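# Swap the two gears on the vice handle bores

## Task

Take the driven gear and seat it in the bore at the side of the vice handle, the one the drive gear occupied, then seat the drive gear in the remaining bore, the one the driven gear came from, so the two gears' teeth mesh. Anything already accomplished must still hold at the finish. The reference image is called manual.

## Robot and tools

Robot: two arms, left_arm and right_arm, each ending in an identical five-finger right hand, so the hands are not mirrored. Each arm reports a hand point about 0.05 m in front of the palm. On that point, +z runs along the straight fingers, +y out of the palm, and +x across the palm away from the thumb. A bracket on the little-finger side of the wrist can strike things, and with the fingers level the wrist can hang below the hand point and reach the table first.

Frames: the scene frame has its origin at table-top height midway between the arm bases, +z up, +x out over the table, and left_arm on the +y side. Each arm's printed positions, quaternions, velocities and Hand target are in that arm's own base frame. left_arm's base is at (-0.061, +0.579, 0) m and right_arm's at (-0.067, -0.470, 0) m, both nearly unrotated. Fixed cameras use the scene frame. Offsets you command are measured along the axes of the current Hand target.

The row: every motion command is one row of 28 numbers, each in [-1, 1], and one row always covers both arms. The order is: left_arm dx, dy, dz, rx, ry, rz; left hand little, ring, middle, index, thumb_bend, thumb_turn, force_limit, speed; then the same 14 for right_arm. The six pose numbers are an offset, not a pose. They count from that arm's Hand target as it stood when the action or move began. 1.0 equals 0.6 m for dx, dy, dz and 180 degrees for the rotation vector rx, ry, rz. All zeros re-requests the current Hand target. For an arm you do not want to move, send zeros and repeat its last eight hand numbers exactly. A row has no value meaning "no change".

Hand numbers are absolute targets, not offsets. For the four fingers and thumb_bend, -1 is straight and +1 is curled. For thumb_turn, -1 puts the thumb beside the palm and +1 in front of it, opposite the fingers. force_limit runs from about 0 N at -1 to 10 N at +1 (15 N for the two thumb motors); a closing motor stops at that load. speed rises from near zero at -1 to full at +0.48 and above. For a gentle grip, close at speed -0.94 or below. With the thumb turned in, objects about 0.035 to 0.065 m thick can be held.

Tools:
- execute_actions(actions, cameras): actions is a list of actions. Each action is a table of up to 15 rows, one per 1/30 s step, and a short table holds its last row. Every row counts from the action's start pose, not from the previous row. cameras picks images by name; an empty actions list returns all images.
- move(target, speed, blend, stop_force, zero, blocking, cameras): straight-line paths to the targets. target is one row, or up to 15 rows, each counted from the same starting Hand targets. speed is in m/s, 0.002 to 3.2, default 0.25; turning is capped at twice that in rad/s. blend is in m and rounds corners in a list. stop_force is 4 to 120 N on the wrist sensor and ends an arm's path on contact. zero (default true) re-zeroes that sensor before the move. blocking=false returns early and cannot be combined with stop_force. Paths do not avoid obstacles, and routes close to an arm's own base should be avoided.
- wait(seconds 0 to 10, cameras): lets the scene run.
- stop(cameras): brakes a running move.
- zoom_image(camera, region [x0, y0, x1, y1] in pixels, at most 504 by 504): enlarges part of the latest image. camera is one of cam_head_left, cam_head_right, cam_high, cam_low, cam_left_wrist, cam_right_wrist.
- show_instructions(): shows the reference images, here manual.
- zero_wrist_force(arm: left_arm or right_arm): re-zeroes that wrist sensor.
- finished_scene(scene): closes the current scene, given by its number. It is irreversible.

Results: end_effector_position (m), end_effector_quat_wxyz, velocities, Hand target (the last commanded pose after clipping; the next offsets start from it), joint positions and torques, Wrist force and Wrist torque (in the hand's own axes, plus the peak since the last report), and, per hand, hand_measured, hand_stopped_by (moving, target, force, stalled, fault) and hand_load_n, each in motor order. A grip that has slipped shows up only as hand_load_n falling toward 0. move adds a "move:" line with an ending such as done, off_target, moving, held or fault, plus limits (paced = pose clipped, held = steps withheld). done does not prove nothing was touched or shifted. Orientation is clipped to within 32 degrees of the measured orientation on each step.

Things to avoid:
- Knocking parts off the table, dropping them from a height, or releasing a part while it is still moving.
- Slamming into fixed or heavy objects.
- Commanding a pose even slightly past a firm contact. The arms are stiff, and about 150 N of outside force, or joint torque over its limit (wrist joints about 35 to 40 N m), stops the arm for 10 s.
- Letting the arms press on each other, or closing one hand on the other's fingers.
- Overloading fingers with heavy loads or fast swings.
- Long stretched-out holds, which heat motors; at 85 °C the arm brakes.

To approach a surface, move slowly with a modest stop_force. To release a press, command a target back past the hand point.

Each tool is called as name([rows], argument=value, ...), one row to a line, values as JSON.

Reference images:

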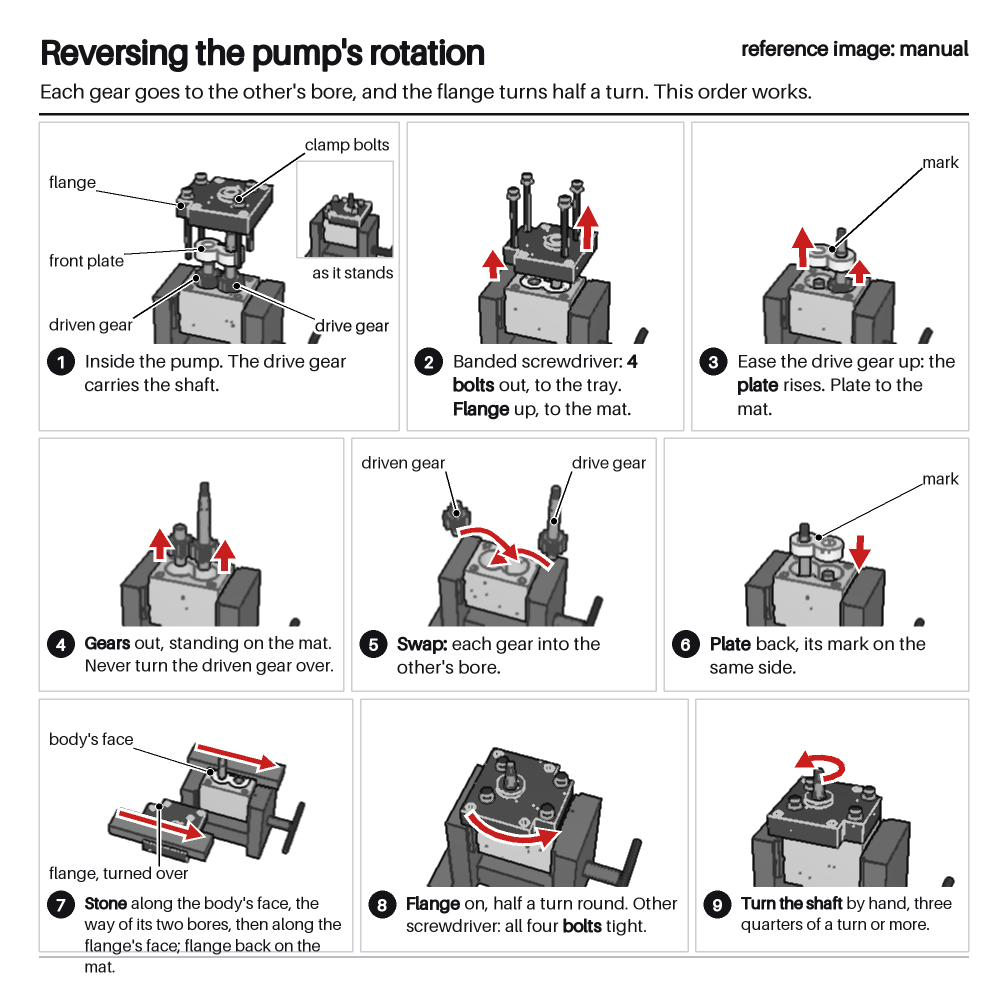

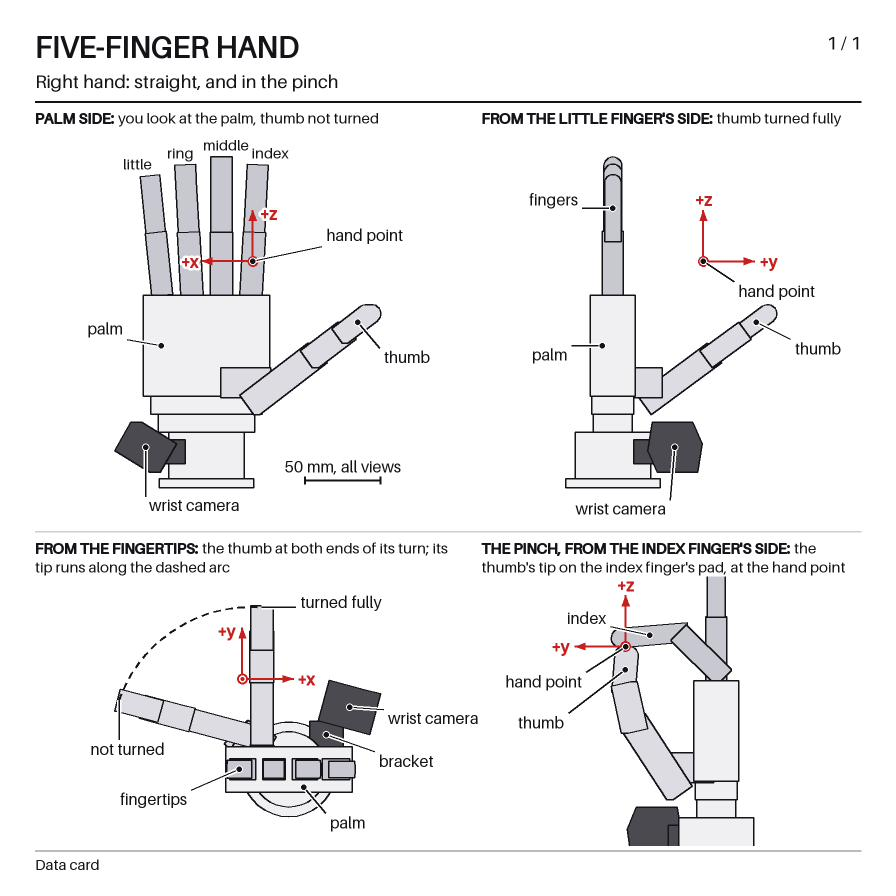

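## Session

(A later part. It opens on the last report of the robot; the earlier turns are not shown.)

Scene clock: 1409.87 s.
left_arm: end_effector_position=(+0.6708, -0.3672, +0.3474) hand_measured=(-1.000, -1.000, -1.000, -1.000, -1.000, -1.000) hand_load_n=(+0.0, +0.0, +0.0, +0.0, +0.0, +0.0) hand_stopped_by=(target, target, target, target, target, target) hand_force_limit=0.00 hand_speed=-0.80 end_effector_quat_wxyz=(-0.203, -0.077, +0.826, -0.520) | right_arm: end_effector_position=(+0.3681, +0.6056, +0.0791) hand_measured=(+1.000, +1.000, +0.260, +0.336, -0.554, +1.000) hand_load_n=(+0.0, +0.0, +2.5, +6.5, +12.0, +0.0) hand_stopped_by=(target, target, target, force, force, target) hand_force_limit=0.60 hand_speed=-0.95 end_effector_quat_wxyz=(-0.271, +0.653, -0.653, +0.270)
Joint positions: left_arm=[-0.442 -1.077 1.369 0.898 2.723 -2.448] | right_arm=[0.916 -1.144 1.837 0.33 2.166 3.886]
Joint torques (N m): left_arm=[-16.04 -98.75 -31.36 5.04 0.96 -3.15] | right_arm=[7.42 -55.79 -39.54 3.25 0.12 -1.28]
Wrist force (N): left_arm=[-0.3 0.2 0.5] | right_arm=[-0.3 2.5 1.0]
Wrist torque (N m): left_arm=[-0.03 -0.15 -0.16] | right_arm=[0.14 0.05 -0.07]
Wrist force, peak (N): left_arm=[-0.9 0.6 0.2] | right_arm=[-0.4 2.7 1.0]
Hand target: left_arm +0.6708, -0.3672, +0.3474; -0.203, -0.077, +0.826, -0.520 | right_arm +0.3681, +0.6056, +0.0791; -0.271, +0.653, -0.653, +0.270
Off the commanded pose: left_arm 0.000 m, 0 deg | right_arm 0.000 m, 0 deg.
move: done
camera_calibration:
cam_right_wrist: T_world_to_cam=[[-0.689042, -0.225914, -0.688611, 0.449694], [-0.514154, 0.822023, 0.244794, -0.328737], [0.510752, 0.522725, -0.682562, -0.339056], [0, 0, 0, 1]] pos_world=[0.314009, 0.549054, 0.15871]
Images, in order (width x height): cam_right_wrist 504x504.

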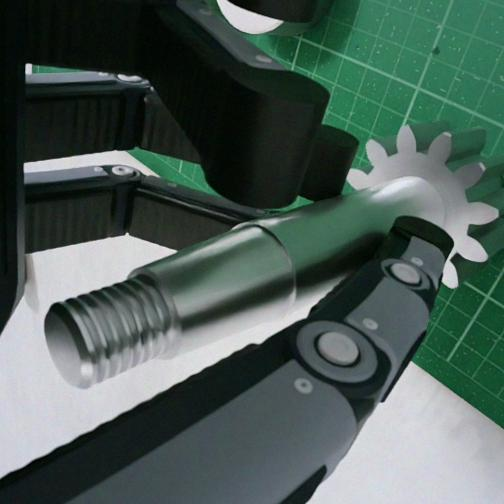

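move(target=[0,0,0,0,0,0,-1,-1,-1,-1,-1,-1,0,-0.8,0,-0.0354,-0.0354,0,0,0,1,1,0.26,0.39,-0.51,1,0.6,-0.95], speed=0.05, cameras=["cam_right_wrist","cam_head_left","cam_head_right"])

zoom_image(camera="cam_right_wrist", region=[4, 110, 504, 410])

Scene clock: 1415.47 s.
left_arm: end_effector_position=(+0.6708, -0.3672, +0.3474) hand_measured=(-1.000, -1.000, -1.000, -1.000, -1.000, -1.000) hand_load_n=(+0.0, +0.0, +0.0, +0.0, +0.0, +0.0) hand_stopped_by=(target, target, target, target, target, target) hand_force_limit=0.00 hand_speed=-0.80 end_effector_quat_wxyz=(-0.203, -0.077, +0.826, -0.520) | right_arm: end_effector_position=(+0.3681, +0.6056, +0.1090) hand_measured=(+1.000, +1.000, +0.260, +0.336, -0.554, +1.000) hand_load_n=(+0.0, +0.0, +3.5, +6.0, +11.0, +0.0) hand_stopped_by=(target, target, target, force, force, target) hand_force_limit=0.60 hand_speed=-0.95 end_effector_quat_wxyz=(-0.271, +0.653, -0.653, +0.270)
Joint positions: left_arm=[-0.442 -1.077 1.369 0.898 2.723 -2.448] | right_arm=[0.916 -1.175 1.819 0.38 2.166 3.886]
Joint torques (N m): left_arm=[-14.56 -97.39 -31.35 4.95 1.11 -3.03] | right_arm=[-4.97 -71.75 -43.63 5.51 0.25 -0.03]
Wrist force (N): left_arm=[-0.6 0.4 0.4] | right_arm=[-0.7 3.8 3.0]
Wrist torque (N m): left_arm=[-0.01 -0.09 -0.17] | right_arm=[0.13 0.03 -0.06]
Wrist force, peak (N): left_arm=[-1.4 0.4 0.1] | right_arm=[-0.3 4.2 3.1]
Hand target: left_arm +0.6708, -0.3672, +0.3474; -0.203, -0.077, +0.826, -0.520 | right_arm +0.3681, +0.6056, +0.1091; -0.271, +0.653, -0.653, +0.270
Off the commanded pose: left_arm 0.000 m, 0 deg | right_arm 0.000 m, 0 deg.
move: done
camera_calibration:
cam_right_wrist: T_world_to_cam=[[-0.68897, -0.226025, -0.688646, 0.470398], [-0.51425, 0.82199, 0.244701, -0.336016], [0.510752, 0.522728, -0.68256, -0.318581], [0, 0, 0, 1]] pos_world=[0.314009, 0.549054, 0.18871]
Images, in order (width x height): cam_head_left 504x504, cam_head_right 504x504, cam_right_wrist 504x504.

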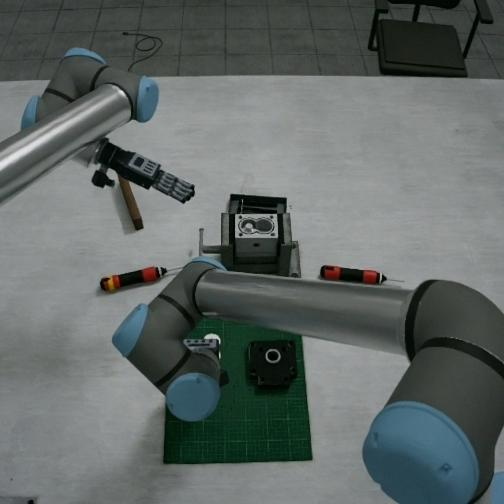

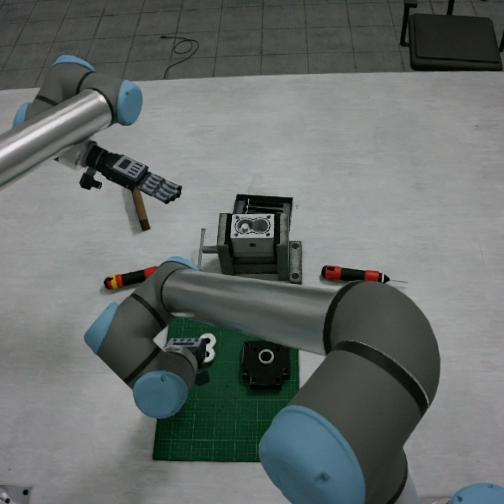

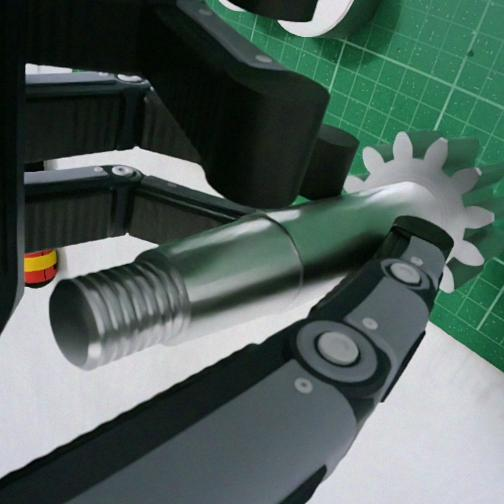

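Scaled by 1.008.

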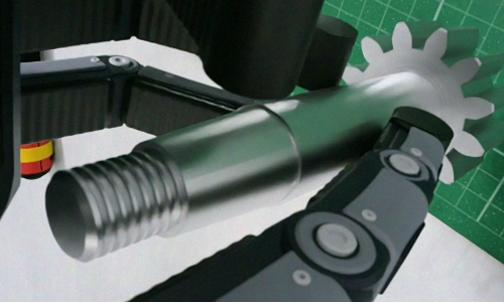

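move([
  [0,0,0,0,0,0,-1,-1,-1,-1,-1,-1,0,-0.8,0,-0.2074,-0.2074,0.0064,0.0110,-0.0110,1,1,0.26,0.39,-0.51,1,0.6,-0.95],
  [0,0,0,0,0,0,-1,-1,-1,-1,-1,-1,0,-0.8,0.2873,-0.6455,0.2308,0.0064,0.0110,-0.0110,1,1,0.26,0.39,-0.51,1,0.6,-0.95],
], speed=0.12, blend=[0.03,0], cameras=["cam_right_wrist","cam_left_wrist","cam_low","cam_head_right"])

zoom_image(camera="cam_low", region=[180, 130, 260, 210])

zoom_image(camera="cam_left_wrist", region=[60, 140, 270, 350])

Scene clock: 1459.80 s.
left_arm: end_effector_position=(+0.6708, -0.3672, +0.3474) hand_measured=(-1.000, -1.000, -1.000, -1.000, -1.000, -1.000) hand_load_n=(+0.0, +0.0, +0.0, +0.0, +0.0, +0.0) hand_stopped_by=(target, target, target, target, target, target) hand_force_limit=0.00 hand_speed=-0.80 end_effector_quat_wxyz=(-0.203, -0.077, +0.826, -0.520) | right_arm: end_effector_position=(+0.7399, +0.4332, +0.2848) hand_measured=(+1.000, +1.000, +0.260, +0.336, -0.554, +1.000) hand_load_n=(+0.0, +0.0, +4.0, +5.5, +11.0, +0.0) hand_stopped_by=(target, target, target, force, force, target) hand_force_limit=0.60 hand_speed=-0.95 end_effector_quat_wxyz=(-0.261, +0.657, -0.644, +0.293)
Joint positions: left_arm=[-0.442 -1.077 1.369 0.898 2.723 -2.448] | right_arm=[0.368 -1.18 1.445 0.544 1.866 3.37]
Joint torques (N m): left_arm=[-15.33 -98.44 -31.78 4.8 1.15 -3.1] | right_arm=[-18.27 -60.85 -51.76 4.14 -1.57 -2.31]
Wrist force (N): left_arm=[-0.9 0.4 -0.1] | right_arm=[-0.9 3.6 3.4]
Wrist torque (N m): left_arm=[0.03 -0.03 -0.19] | right_arm=[-0.02 -0.01 0.13]
Wrist force, peak (N): left_arm=[-1.0 0.5 0.8] | right_arm=[-0.9 5.0 3.8]
Hand target: left_arm +0.6708, -0.3672, +0.3474; -0.203, -0.077, +0.826, -0.520 | right_arm +0.7400, +0.4332, +0.2848; -0.261, +0.657, -0.644, +0.293
Off the commanded pose: left_arm 0.000 m, 0 deg | right_arm 0.000 m, 0 deg.
move: done
camera_calibration:
cam_left_wrist: T_world_to_cam=[[-0.557573, 0.470211, -0.684115, 0.784289], [0.814163, 0.470599, -0.340111, -0.253762], [0.16202, -0.746618, -0.645222, -0.0406267], [0, 0, 0, 1]] pos_world=[0.650484, -0.279694, 0.424024]
cam_right_wrist: T_world_to_cam=[[-0.675143, -0.259633, -0.690487, 0.813473], [-0.518582, 0.832744, 0.193934, -0.0331261], [0.524647, 0.489007, -0.696862, -0.289989], [0, 0, 0, 1]] pos_world=[0.684174, 0.380597, 0.366035]
Images, in order (width x height): cam_head_right 504x504, cam_low 504x504, cam_left_wrist 504x504, cam_right_wrist 504x504.

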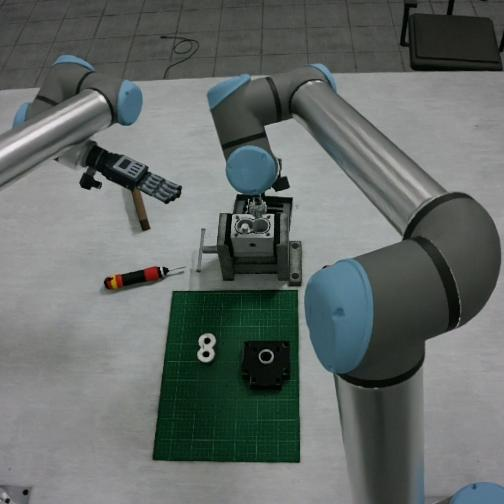

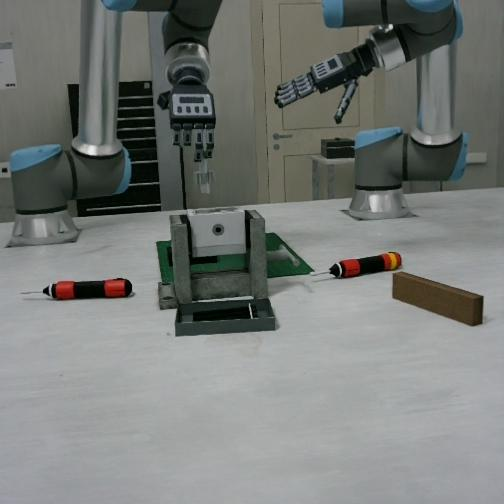

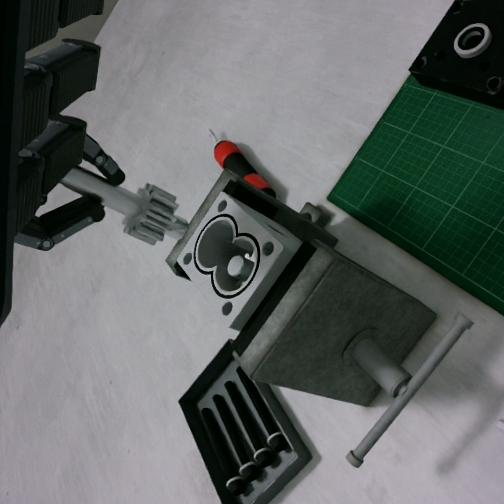

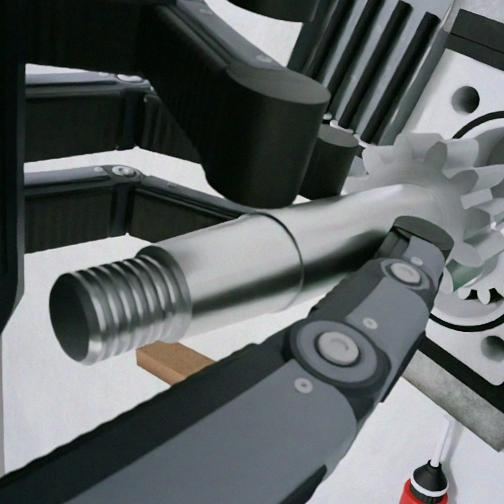

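Scaled by 6.300.

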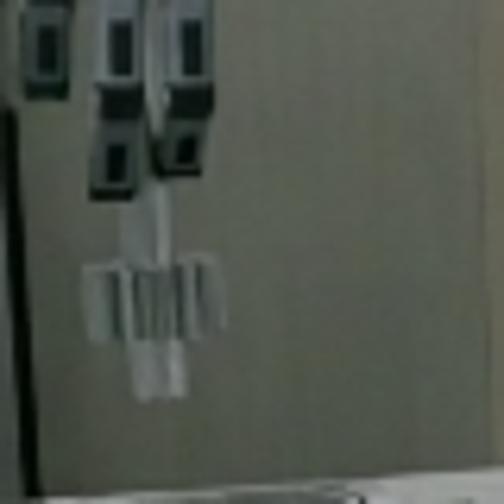

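Scaled by 2.400.

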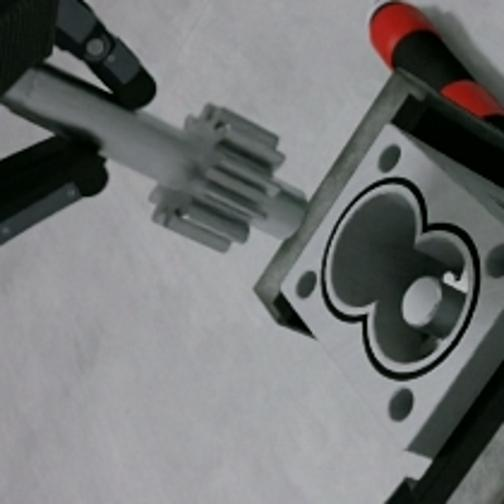

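move(target=[0,0,0,0,0,0,-1,-1,-1,-1,-1,-1,0,-0.8,-0.0072,0.0323,0.0310,0.0043,0.0079,-0.0079,1,1,0.26,0.39,-0.51,1,0.6,-0.95], speed=0.05, cameras=["cam_right_wrist","cam_left_wrist","cam_low"])

zoom_image(camera="cam_low", region=[180, 140, 250, 210])

zoom_image(camera="cam_left_wrist", region=[100, 160, 270, 330])

zoom_image(camera="cam_right_wrist", region=[304, 80, 504, 280])

Scene clock: 1499.70 s.
left_arm: end_effector_position=(+0.6708, -0.3672, +0.3474) hand_measured=(-1.000, -1.000, -1.000, -1.000, -1.000, -1.000) hand_load_n=(+0.0, +0.0, +0.0, +0.0, +0.0, -0.5) hand_stopped_by=(target, target, target, target, target, target) hand_force_limit=0.00 hand_speed=-0.80 end_effector_quat_wxyz=(-0.203, -0.077, +0.826, -0.520) | right_arm: end_effector_position=(+0.7400, +0.4362, +0.2578) hand_measured=(+1.000, +1.000, +0.260, +0.336, -0.554, +1.000) hand_load_n=(+0.0, +0.0, +4.0, +5.5, +11.5, +0.0) hand_stopped_by=(target, target, target, force, force, target) hand_force_limit=0.60 hand_speed=-0.95 end_effector_quat_wxyz=(-0.254, +0.659, -0.637, +0.308)
Joint positions: left_arm=[-0.442 -1.077 1.369 0.898 2.723 -2.448] | right_arm=[0.384 -1.161 1.469 0.496 1.904 3.355]
Joint torques (N m): left_arm=[-14.66 -98.09 -31.43 5.01 1.04 -2.72] | right_arm=[13.3 -61.57 -32.89 -1.34 3.34 -2.14]
Wrist force (N): left_arm=[-0.4 0.2 0.4] | right_arm=[-1.6 3.4 3.0]
Wrist torque (N m): left_arm=[-0.04 -0.13 -0.17] | right_arm=[-0.01 0.10 0.05]
Wrist force, peak (N): left_arm=[-1.3 0.3 0.4] | right_arm=[-1.7 4.0 3.4]
Hand target: left_arm +0.6708, -0.3672, +0.3474; -0.203, -0.077, +0.826, -0.520 | right_arm +0.7400, +0.4362, +0.2577; -0.254, +0.659, -0.637, +0.308
Off the commanded pose: left_arm 0.000 m, 0 deg | right_arm 0.000 m, 0 deg.
move: done
camera_calibration:
cam_left_wrist: T_world_to_cam=[[-0.557573, 0.470211, -0.684115, 0.784289], [0.814163, 0.470599, -0.340111, -0.253762], [0.16202, -0.746618, -0.645222, -0.0406267], [0, 0, 0, 1]] pos_world=[0.650484, -0.279694, 0.424024]
cam_right_wrist: T_world_to_cam=[[-0.665841, -0.283833, -0.689996, 0.799201], [-0.520939, 0.838917, 0.15761, -0.021963], [0.534115, 0.464389, -0.706445, -0.304091], [0, 0, 0, 1]] pos_world=[0.683119, 0.386481, 0.340083]
Images, in order (width x height): cam_low 504x504, cam_left_wrist 504x504, cam_right_wrist 504x504.

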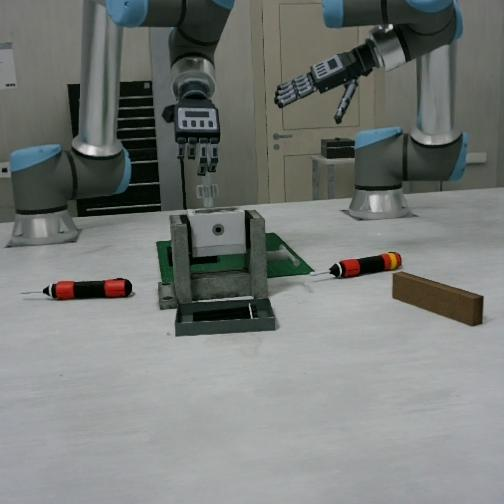

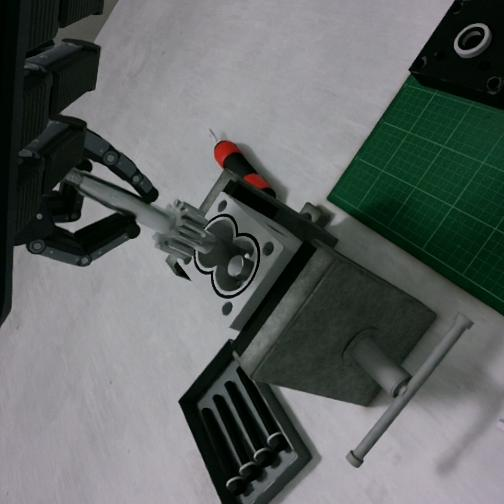

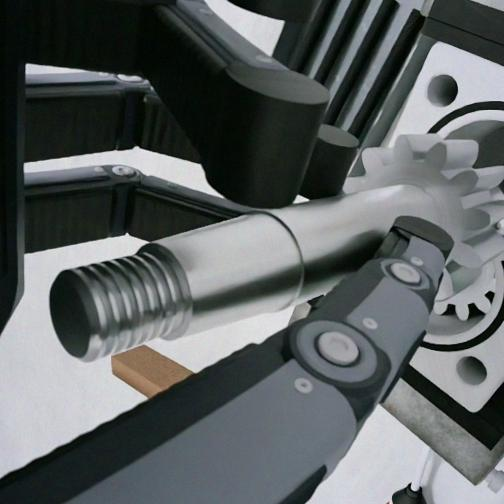

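Scaled by 7.200.

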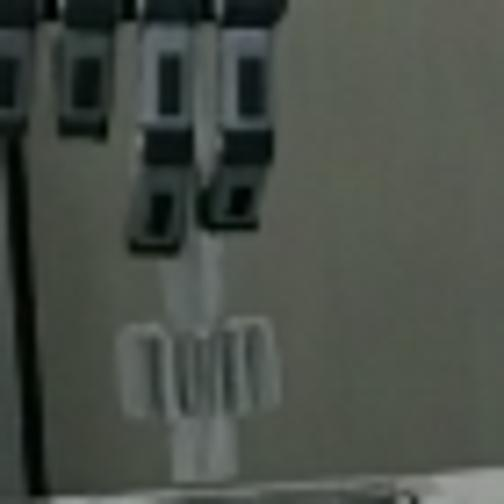

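Scaled by 2.965.

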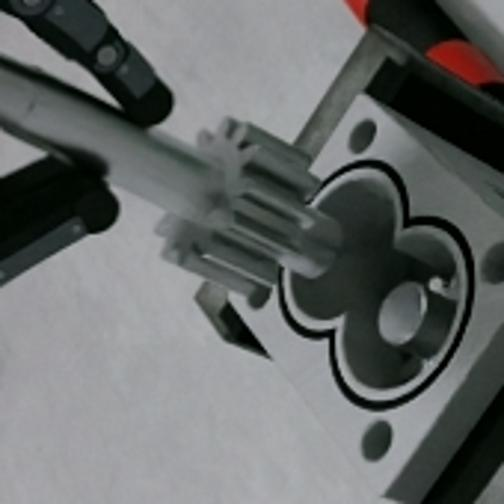

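Scaled by 2.520.

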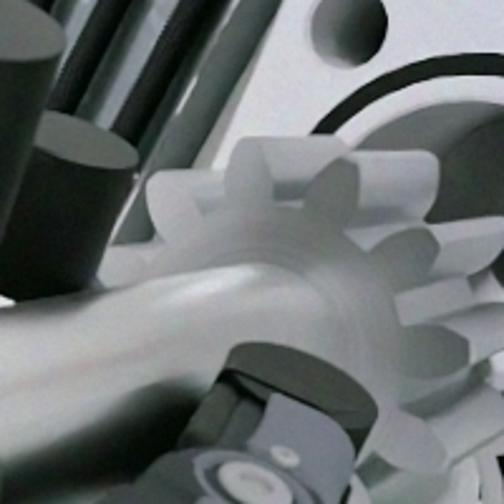

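zoom_image(camera="cam_low", region=[192, 170, 224, 212])

zoom_image(camera="cam_left_wrist", region=[60, 150, 160, 250])

zoom_image(camera="cam_left_wrist", region=[140, 180, 270, 310])

Scaled by 12.000.

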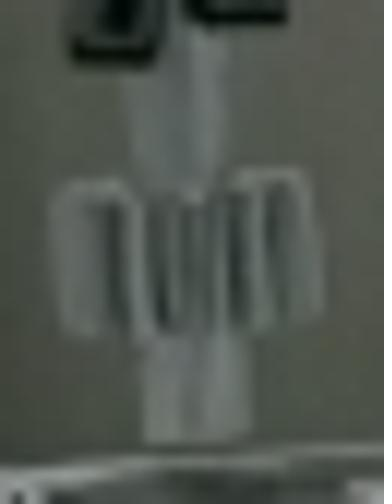

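Scaled by 5.040.

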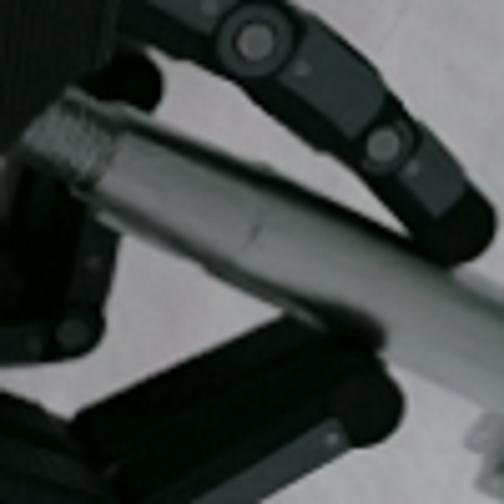

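Scaled by 3.877.

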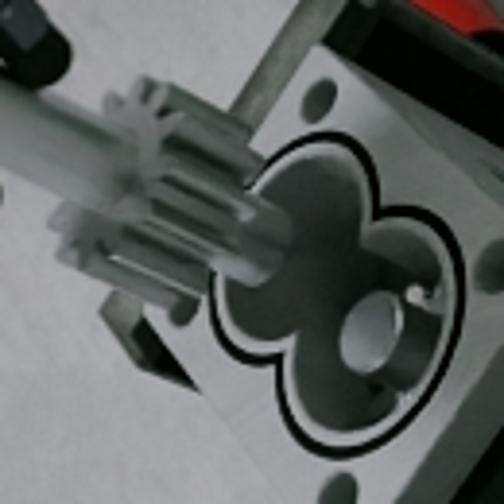

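zoom_image(camera="cam_low", region=[160, 195, 280, 315])

zoom_image(camera="cam_low", region=[180, 130, 230, 210])

Scaled by 4.200.

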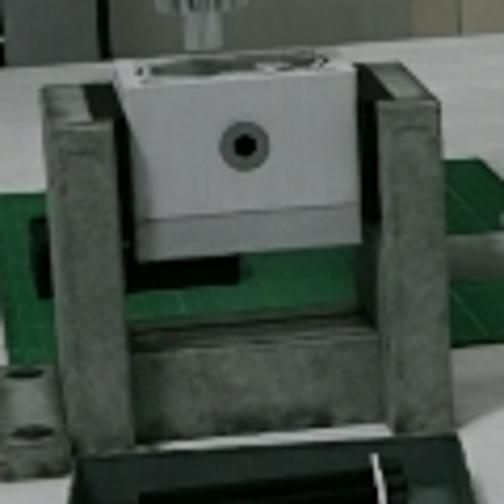

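Scaled by 6.300.

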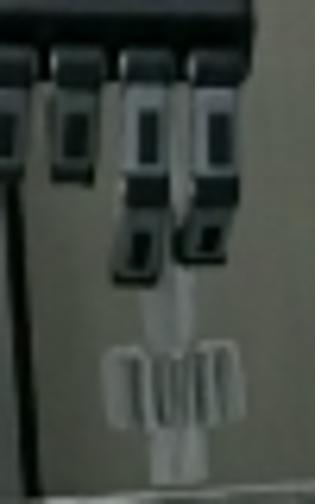

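move(target=[0,0,0,0,0,0,-1,-1,-1,-1,-1,-1,0,-0.8,0.0004,0.0197,0.0157,-0.0046,0.0019,-0.0026,1,1,0.26,0.39,-0.51,1,0.6,-0.95], speed=0.03, cameras=["cam_right_wrist","cam_left_wrist","cam_low"])

zoom_image(camera="cam_low", region=[188, 170, 244, 226])

zoom_image(camera="cam_left_wrist", region=[140, 180, 270, 310])

zoom_image(camera="cam_right_wrist", region=[384, 80, 504, 200])

zoom_image(camera="cam_right_wrist", region=[384, 190, 504, 310])

Scene clock: 1581.17 s.
left_arm: end_effector_position=(+0.6708, -0.3672, +0.3474) hand_measured=(-1.000, -1.000, -1.000, -1.000, -1.000, -1.000) hand_load_n=(+0.0, +0.0, -0.5, +0.0, +0.0, -0.5) hand_stopped_by=(target, target, target, target, target, target) hand_force_limit=0.00 hand_speed=-0.80 end_effector_quat_wxyz=(-0.203, -0.077, +0.826, -0.520) | right_arm: end_effector_position=(+0.7388, +0.4348, +0.2428) hand_measured=(+1.000, +1.000, +0.260, +0.336, -0.554, +1.000) hand_load_n=(+0.0, +0.0, +4.0, +5.5, +11.0, +0.5) hand_stopped_by=(target, target, target, force, force, target) hand_force_limit=0.60 hand_speed=-0.95 end_effector_quat_wxyz=(-0.246, +0.663, -0.637, +0.307)
Joint positions: left_arm=[-0.442 -1.077 1.369 0.898 2.723 -2.448] | right_arm=[0.384 -1.148 1.476 0.492 1.907 3.352]
Joint torques (N m): left_arm=[-14.1 -98.13 -30.89 5.22 0.87 -2.77] | right_arm=[-6.75 -62.95 -31.78 -0.52 3.26 -2.05]
Wrist force (N): left_arm=[-0.6 0.5 0.0] | right_arm=[-1.3 3.5 3.1]
Wrist torque (N m): left_arm=[0.03 -0.09 -0.17] | right_arm=[0.01 0.05 0.07]
Wrist force, peak (N): left_arm=[-1.0 0.7 0.6] | right_arm=[-1.4 3.7 3.5]
Hand target: left_arm +0.6708, -0.3672, +0.3474; -0.203, -0.077, +0.826, -0.520 | right_arm +0.7388, +0.4347, +0.2427; -0.246, +0.663, -0.637, +0.307
Off the commanded pose: left_arm 0.000 m, 0 deg | right_arm 0.000 m, 0 deg.
move: done
camera_calibration:
cam_left_wrist: T_world_to_cam=[[-0.557573, 0.470211, -0.684115, 0.784289], [0.814163, 0.470599, -0.340111, -0.253762], [0.16202, -0.746618, -0.645222, -0.0406267], [0, 0, 0, 1]] pos_world=[0.650484, -0.279694, 0.424024]
cam_right_wrist: T_world_to_cam=[[-0.675687, -0.290738, -0.677435, 0.794843], [-0.518749, 0.840441, 0.156714, -0.0210933], [0.523781, 0.457308, -0.718695, -0.299642], [0, 0, 0, 1]] pos_world=[0.68307, 0.385848, 0.326409]
Images, in order (width x height): cam_low 504x504, cam_left_wrist 504x504, cam_right_wrist 504x504.

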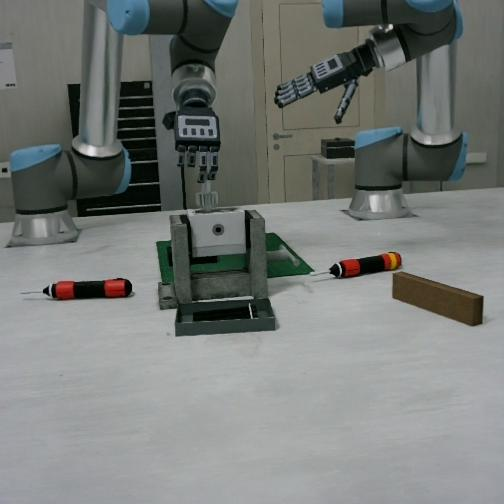

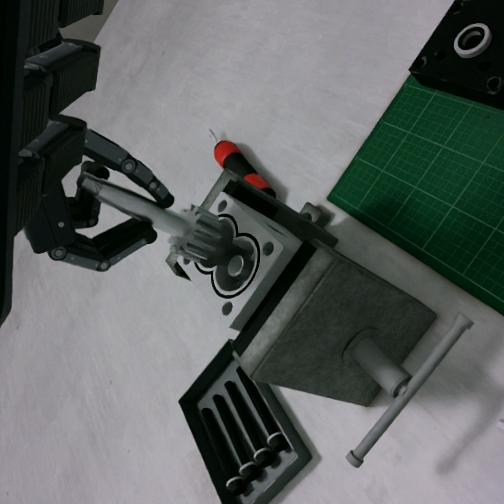

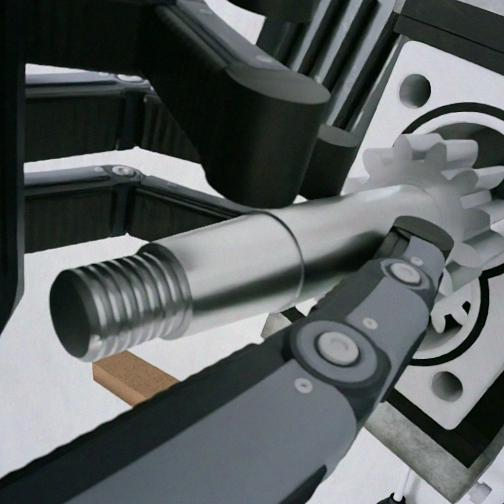

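Scaled by 9.000.

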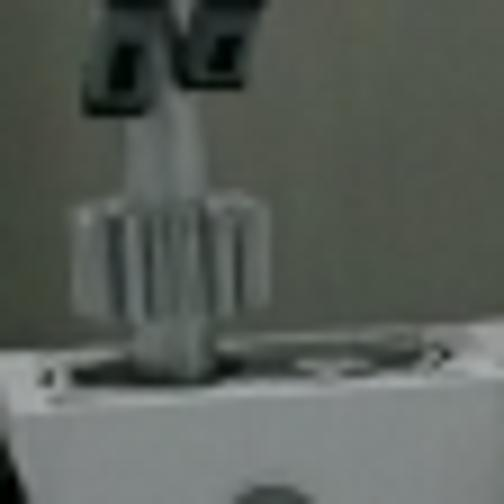

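Scaled by 3.877.

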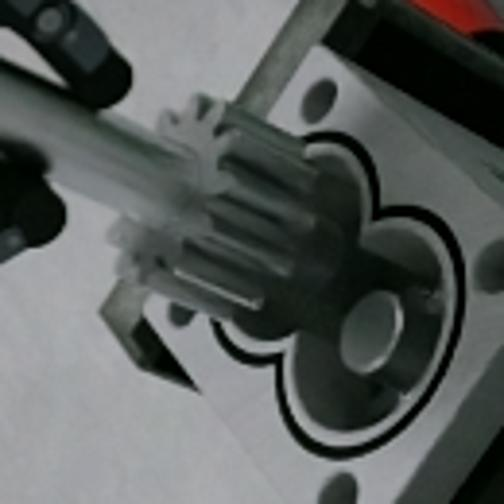

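Scaled by 4.200.

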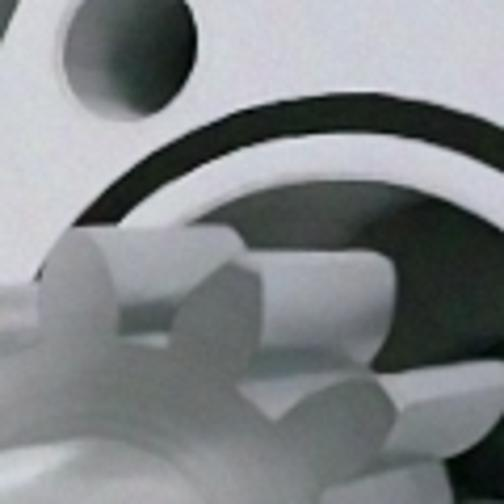

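Scaled by 4.200.

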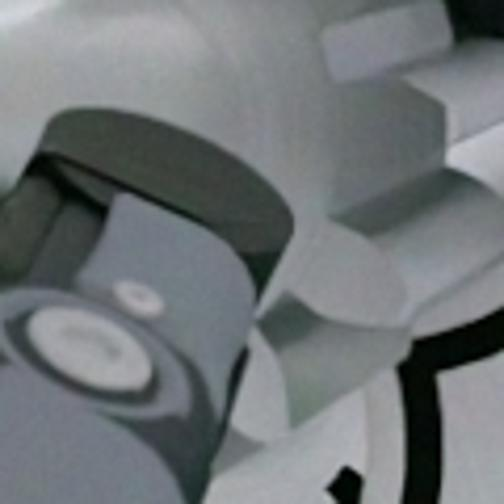

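move(target=[0,0,0,0,0,0,-1,-1,-1,-1,-1,-1,0,-0.8,-0.0014,0.0108,0.0104,0,0,0,1,1,0.26,0.39,-0.51,1,0.6,-0.95], speed=0.02, stop_force=5, cameras=["cam_right_wrist","cam_left_wrist","cam_low"])

zoom_image(camera="cam_low", region=[188, 160, 244, 216])

zoom_image(camera="cam_left_wrist", region=[160, 200, 270, 310])

zoom_image(camera="cam_right_wrist", region=[384, 90, 504, 210])

zoom_image(camera="cam_right_wrist", region=[384, 200, 504, 320])

Scene clock: 1606.53 s.
left_arm: end_effector_position=(+0.6708, -0.3672, +0.3474) hand_measured=(-1.000, -1.000, -1.000, -1.000, -1.000, -1.000) hand_load_n=(+0.0, +0.0, +0.0, +0.0, +0.0, +0.0) hand_stopped_by=(target, target, target, target, target, target) hand_force_limit=0.00 hand_speed=-0.80 end_effector_quat_wxyz=(-0.203, -0.077, +0.826, -0.520) | right_arm: end_effector_position=(+0.7388, +0.4347, +0.2337) hand_measured=(+1.000, +1.000, +0.260, +0.336, -0.554, +1.000) hand_load_n=(+0.0, +0.0, +3.5, +5.5, +11.0, +0.0) hand_stopped_by=(target, target, target, force, force, target) hand_force_limit=0.60 hand_speed=-0.95 end_effector_quat_wxyz=(-0.246, +0.663, -0.637, +0.307)
Joint positions: left_arm=[-0.442 -1.077 1.369 0.898 2.723 -2.448] | right_arm=[0.384 -1.143 1.486 0.478 1.907 3.352]
Joint torques (N m): left_arm=[-13.99 -97.7 -31.78 5.21 0.86 -2.84] | right_arm=[-15.11 -63.19 -31.99 -0.55 2.76 -2.01]
Wrist force (N): left_arm=[-0.3 -0.1 0.3] | right_arm=[-1.5 3.3 3.1]
Wrist torque (N m): left_arm=[-0.07 -0.13 -0.16] | right_arm=[-0.01 0.07 0.07]
Wrist force, peak (N): left_arm=[-1.1 0.7 0.1] | right_arm=[-1.5 3.7 3.3]
Hand target: left_arm +0.6708, -0.3672, +0.3474; -0.203, -0.077, +0.826, -0.520 | right_arm +0.7388, +0.4347, +0.2337; -0.246, +0.663, -0.637, +0.307
Off the commanded pose: left_arm 0.000 m, 0 deg | right_arm 0.000 m, 0 deg.
move: done
camera_calibration:
cam_left_wrist: T_world_to_cam=[[-0.557573, 0.470211, -0.684115, 0.784289], [0.814163, 0.470599, -0.340111, -0.253762], [0.16202, -0.746618, -0.645222, -0.0406267], [0, 0, 0, 1]] pos_world=[0.650484, -0.279694, 0.424024]
cam_right_wrist: T_world_to_cam=[[-0.675772, -0.290728, -0.677355, 0.788774], [-0.518651, 0.840506, 0.156685, -0.0196973], [0.523768, 0.457194, -0.718777, -0.306156], [0, 0, 0, 1]] pos_world=[0.68317, 0.385847, 0.317309]
Images, in order (width x height): cam_low 504x504, cam_left_wrist 504x504, cam_right_wrist 504x504.

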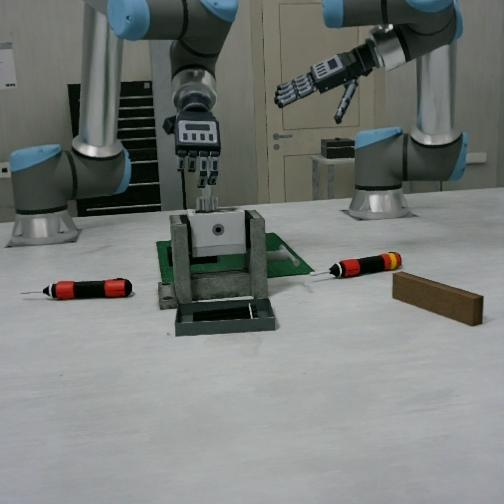

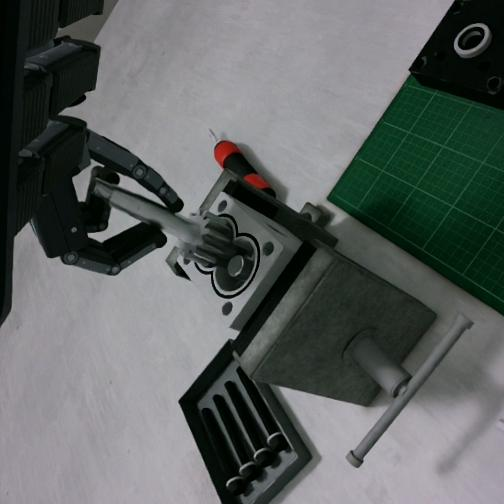

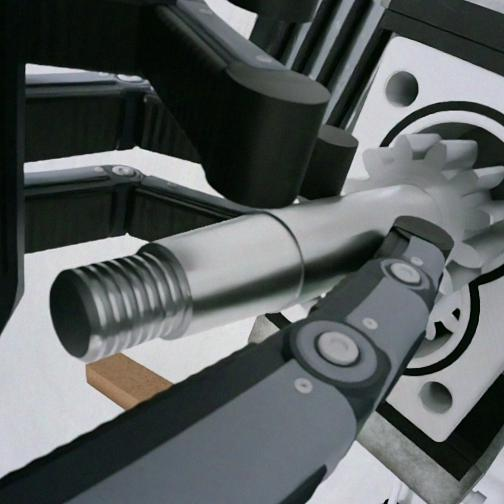

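Scaled by 9.000.

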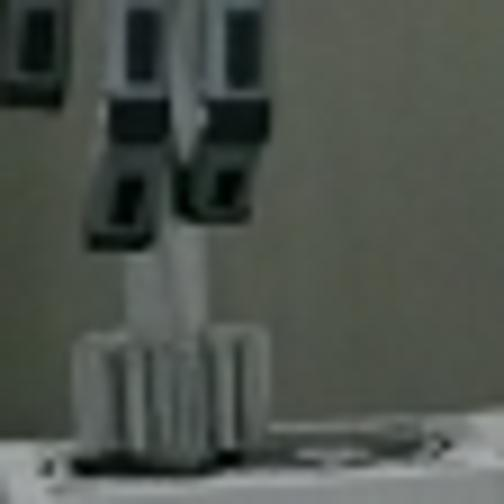

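Scaled by 4.582.

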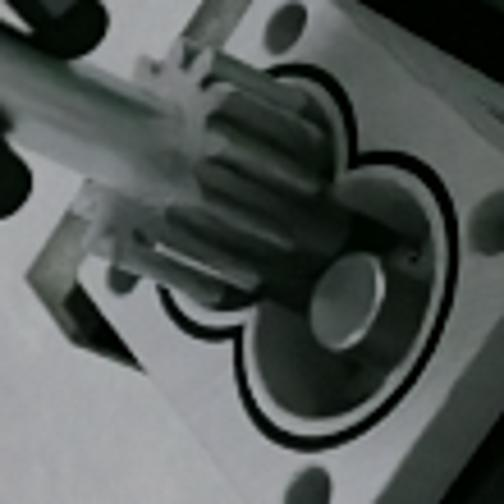

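Scaled by 4.200.

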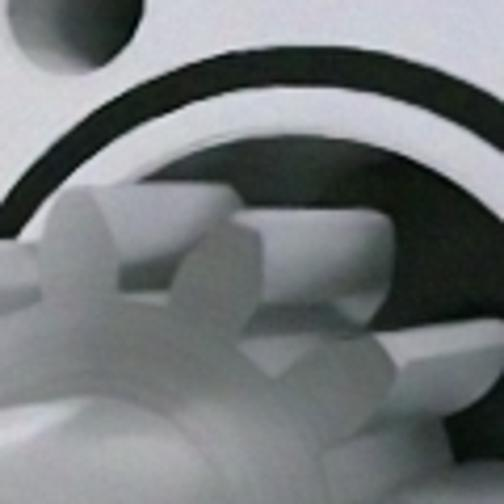

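Scaled by 4.200.

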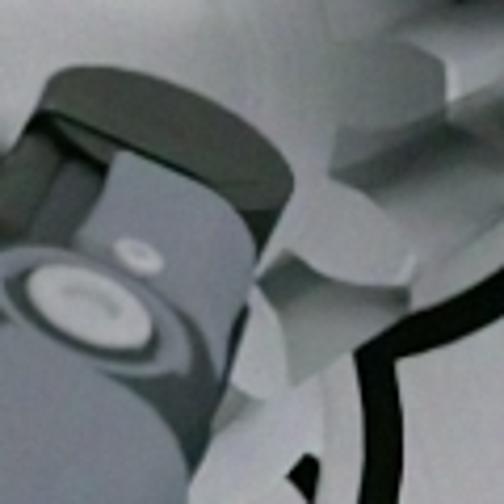

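move(target=[0,0,0,0,0,0,-1,-1,-1,-1,-1,-1,0,-0.8,0.0055,0.0032,0.0047,0,-0.0044,0.0046,1,1,0.26,0.39,-0.51,1,0.6,-0.95], speed=0.02, cameras=["cam_right_wrist","cam_left_wrist","cam_low"])

zoom_image(camera="cam_low", region=[188, 160, 244, 216])

zoom_image(camera="cam_left_wrist", region=[160, 200, 270, 310])

zoom_image(camera="cam_right_wrist", region=[384, 90, 504, 210])

Scene clock: 1661.30 s.
left_arm: end_effector_position=(+0.6708, -0.3672, +0.3474) hand_measured=(-1.000, -1.000, -1.000, -1.000, -1.000, -1.000) hand_load_n=(+0.0, +0.0, +0.0, -0.5, +0.0, +0.0) hand_stopped_by=(target, target, target, target, target, target) hand_force_limit=0.00 hand_speed=-0.80 end_effector_quat_wxyz=(-0.203, -0.077, +0.826, -0.520) | right_arm: end_effector_position=(+0.7395, +0.4311, +0.2307) hand_measured=(+1.000, +1.000, +0.260, +0.336, -0.554, +1.000) hand_load_n=(+0.0, +0.0, +3.5, +5.5, +11.5, +0.0) hand_stopped_by=(target, target, target, force, force, target) hand_force_limit=0.60 hand_speed=-0.95 end_effector_quat_wxyz=(-0.252, +0.660, -0.640, +0.300)
Joint positions: left_arm=[-0.442 -1.077 1.369 0.898 2.723 -2.448] | right_arm=[0.373 -1.149 1.5 0.464 1.886 3.357]
Joint torques (N m): left_arm=[-14.58 -99.3 -31.4 5.4 1.12 -2.8] | right_arm=[-14.57 -80.6 -32.6 -1.06 -0.96 2.07]
Wrist force (N): left_arm=[-0.7 0.4 -0.1] | right_arm=[-1.2 3.3 3.2]
Wrist torque (N m): left_arm=[0.02 -0.06 -0.18] | right_arm=[-0.01 0.03 0.11]
Wrist force, peak (N): left_arm=[-1.1 0.8 0.4] | right_arm=[-1.5 3.6 3.3]
Hand target: left_arm +0.6708, -0.3672, +0.3474; -0.203, -0.077, +0.826, -0.520 | right_arm +0.7395, +0.4311, +0.2307; -0.252, +0.660, -0.640, +0.300
Off the commanded pose: left_arm 0.000 m, 0 deg | right_arm 0.000 m, 0 deg.
move: done
camera_calibration:
cam_left_wrist: T_world_to_cam=[[-0.557573, 0.470211, -0.684115, 0.784289], [0.814163, 0.470599, -0.340111, -0.253762], [0.16202, -0.746618, -0.645222, -0.0406267], [0, 0, 0, 1]] pos_world=[0.650484, -0.279694, 0.424024]
cam_right_wrist: T_world_to_cam=[[-0.675747, -0.277131, -0.683055, 0.781579], [-0.518596, 0.837262, 0.173352, -0.0183256], [0.523855, 0.471371, -0.709496, -0.315401], [0, 0, 0, 1]] pos_world=[0.68387, 0.380614, 0.313262]
Images, in order (width x height): cam_low 504x504, cam_left_wrist 504x504, cam_right_wrist 504x504.

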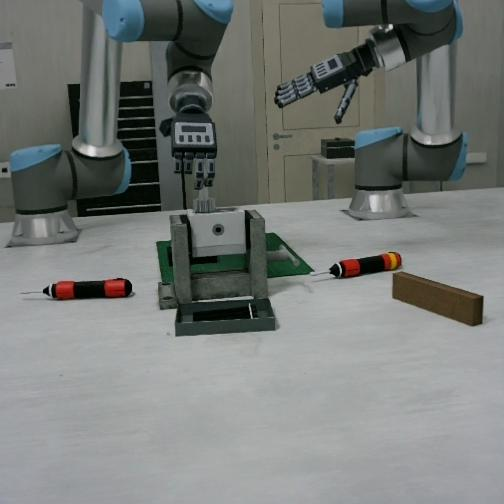

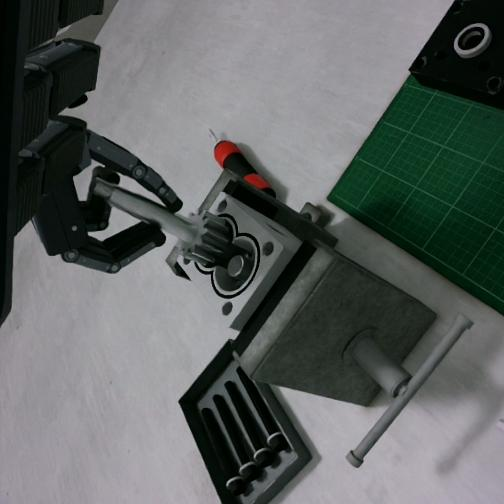

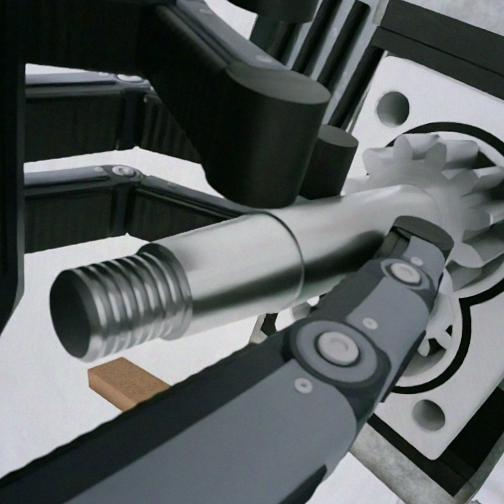

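Scaled by 9.000.

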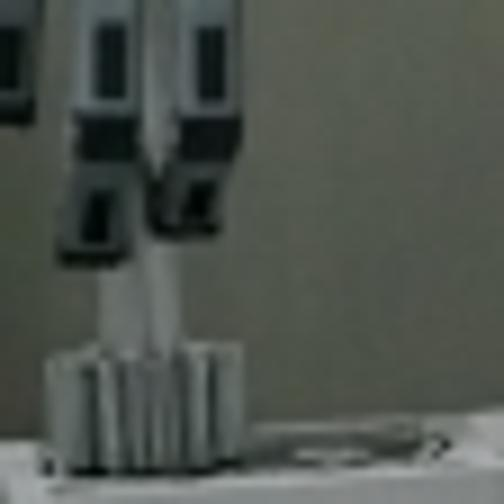

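Scaled by 4.582.

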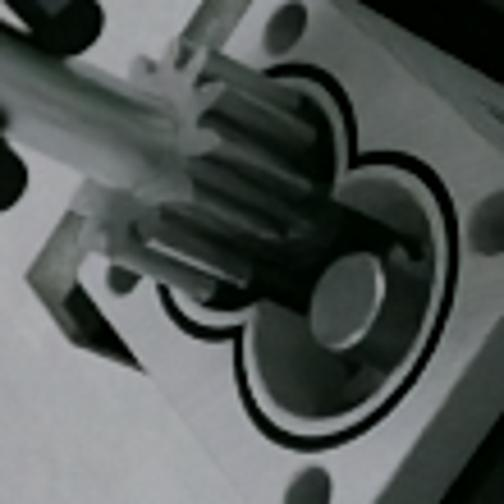

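Scaled by 4.200.

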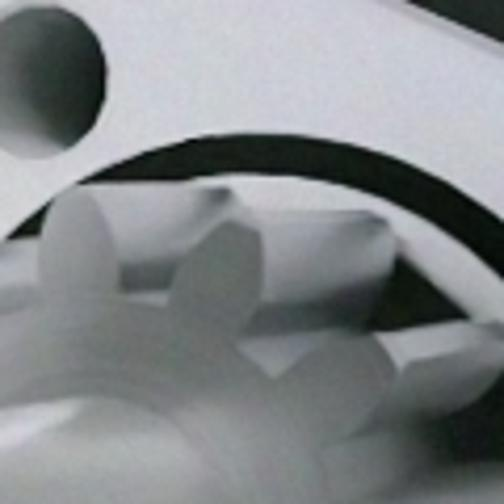

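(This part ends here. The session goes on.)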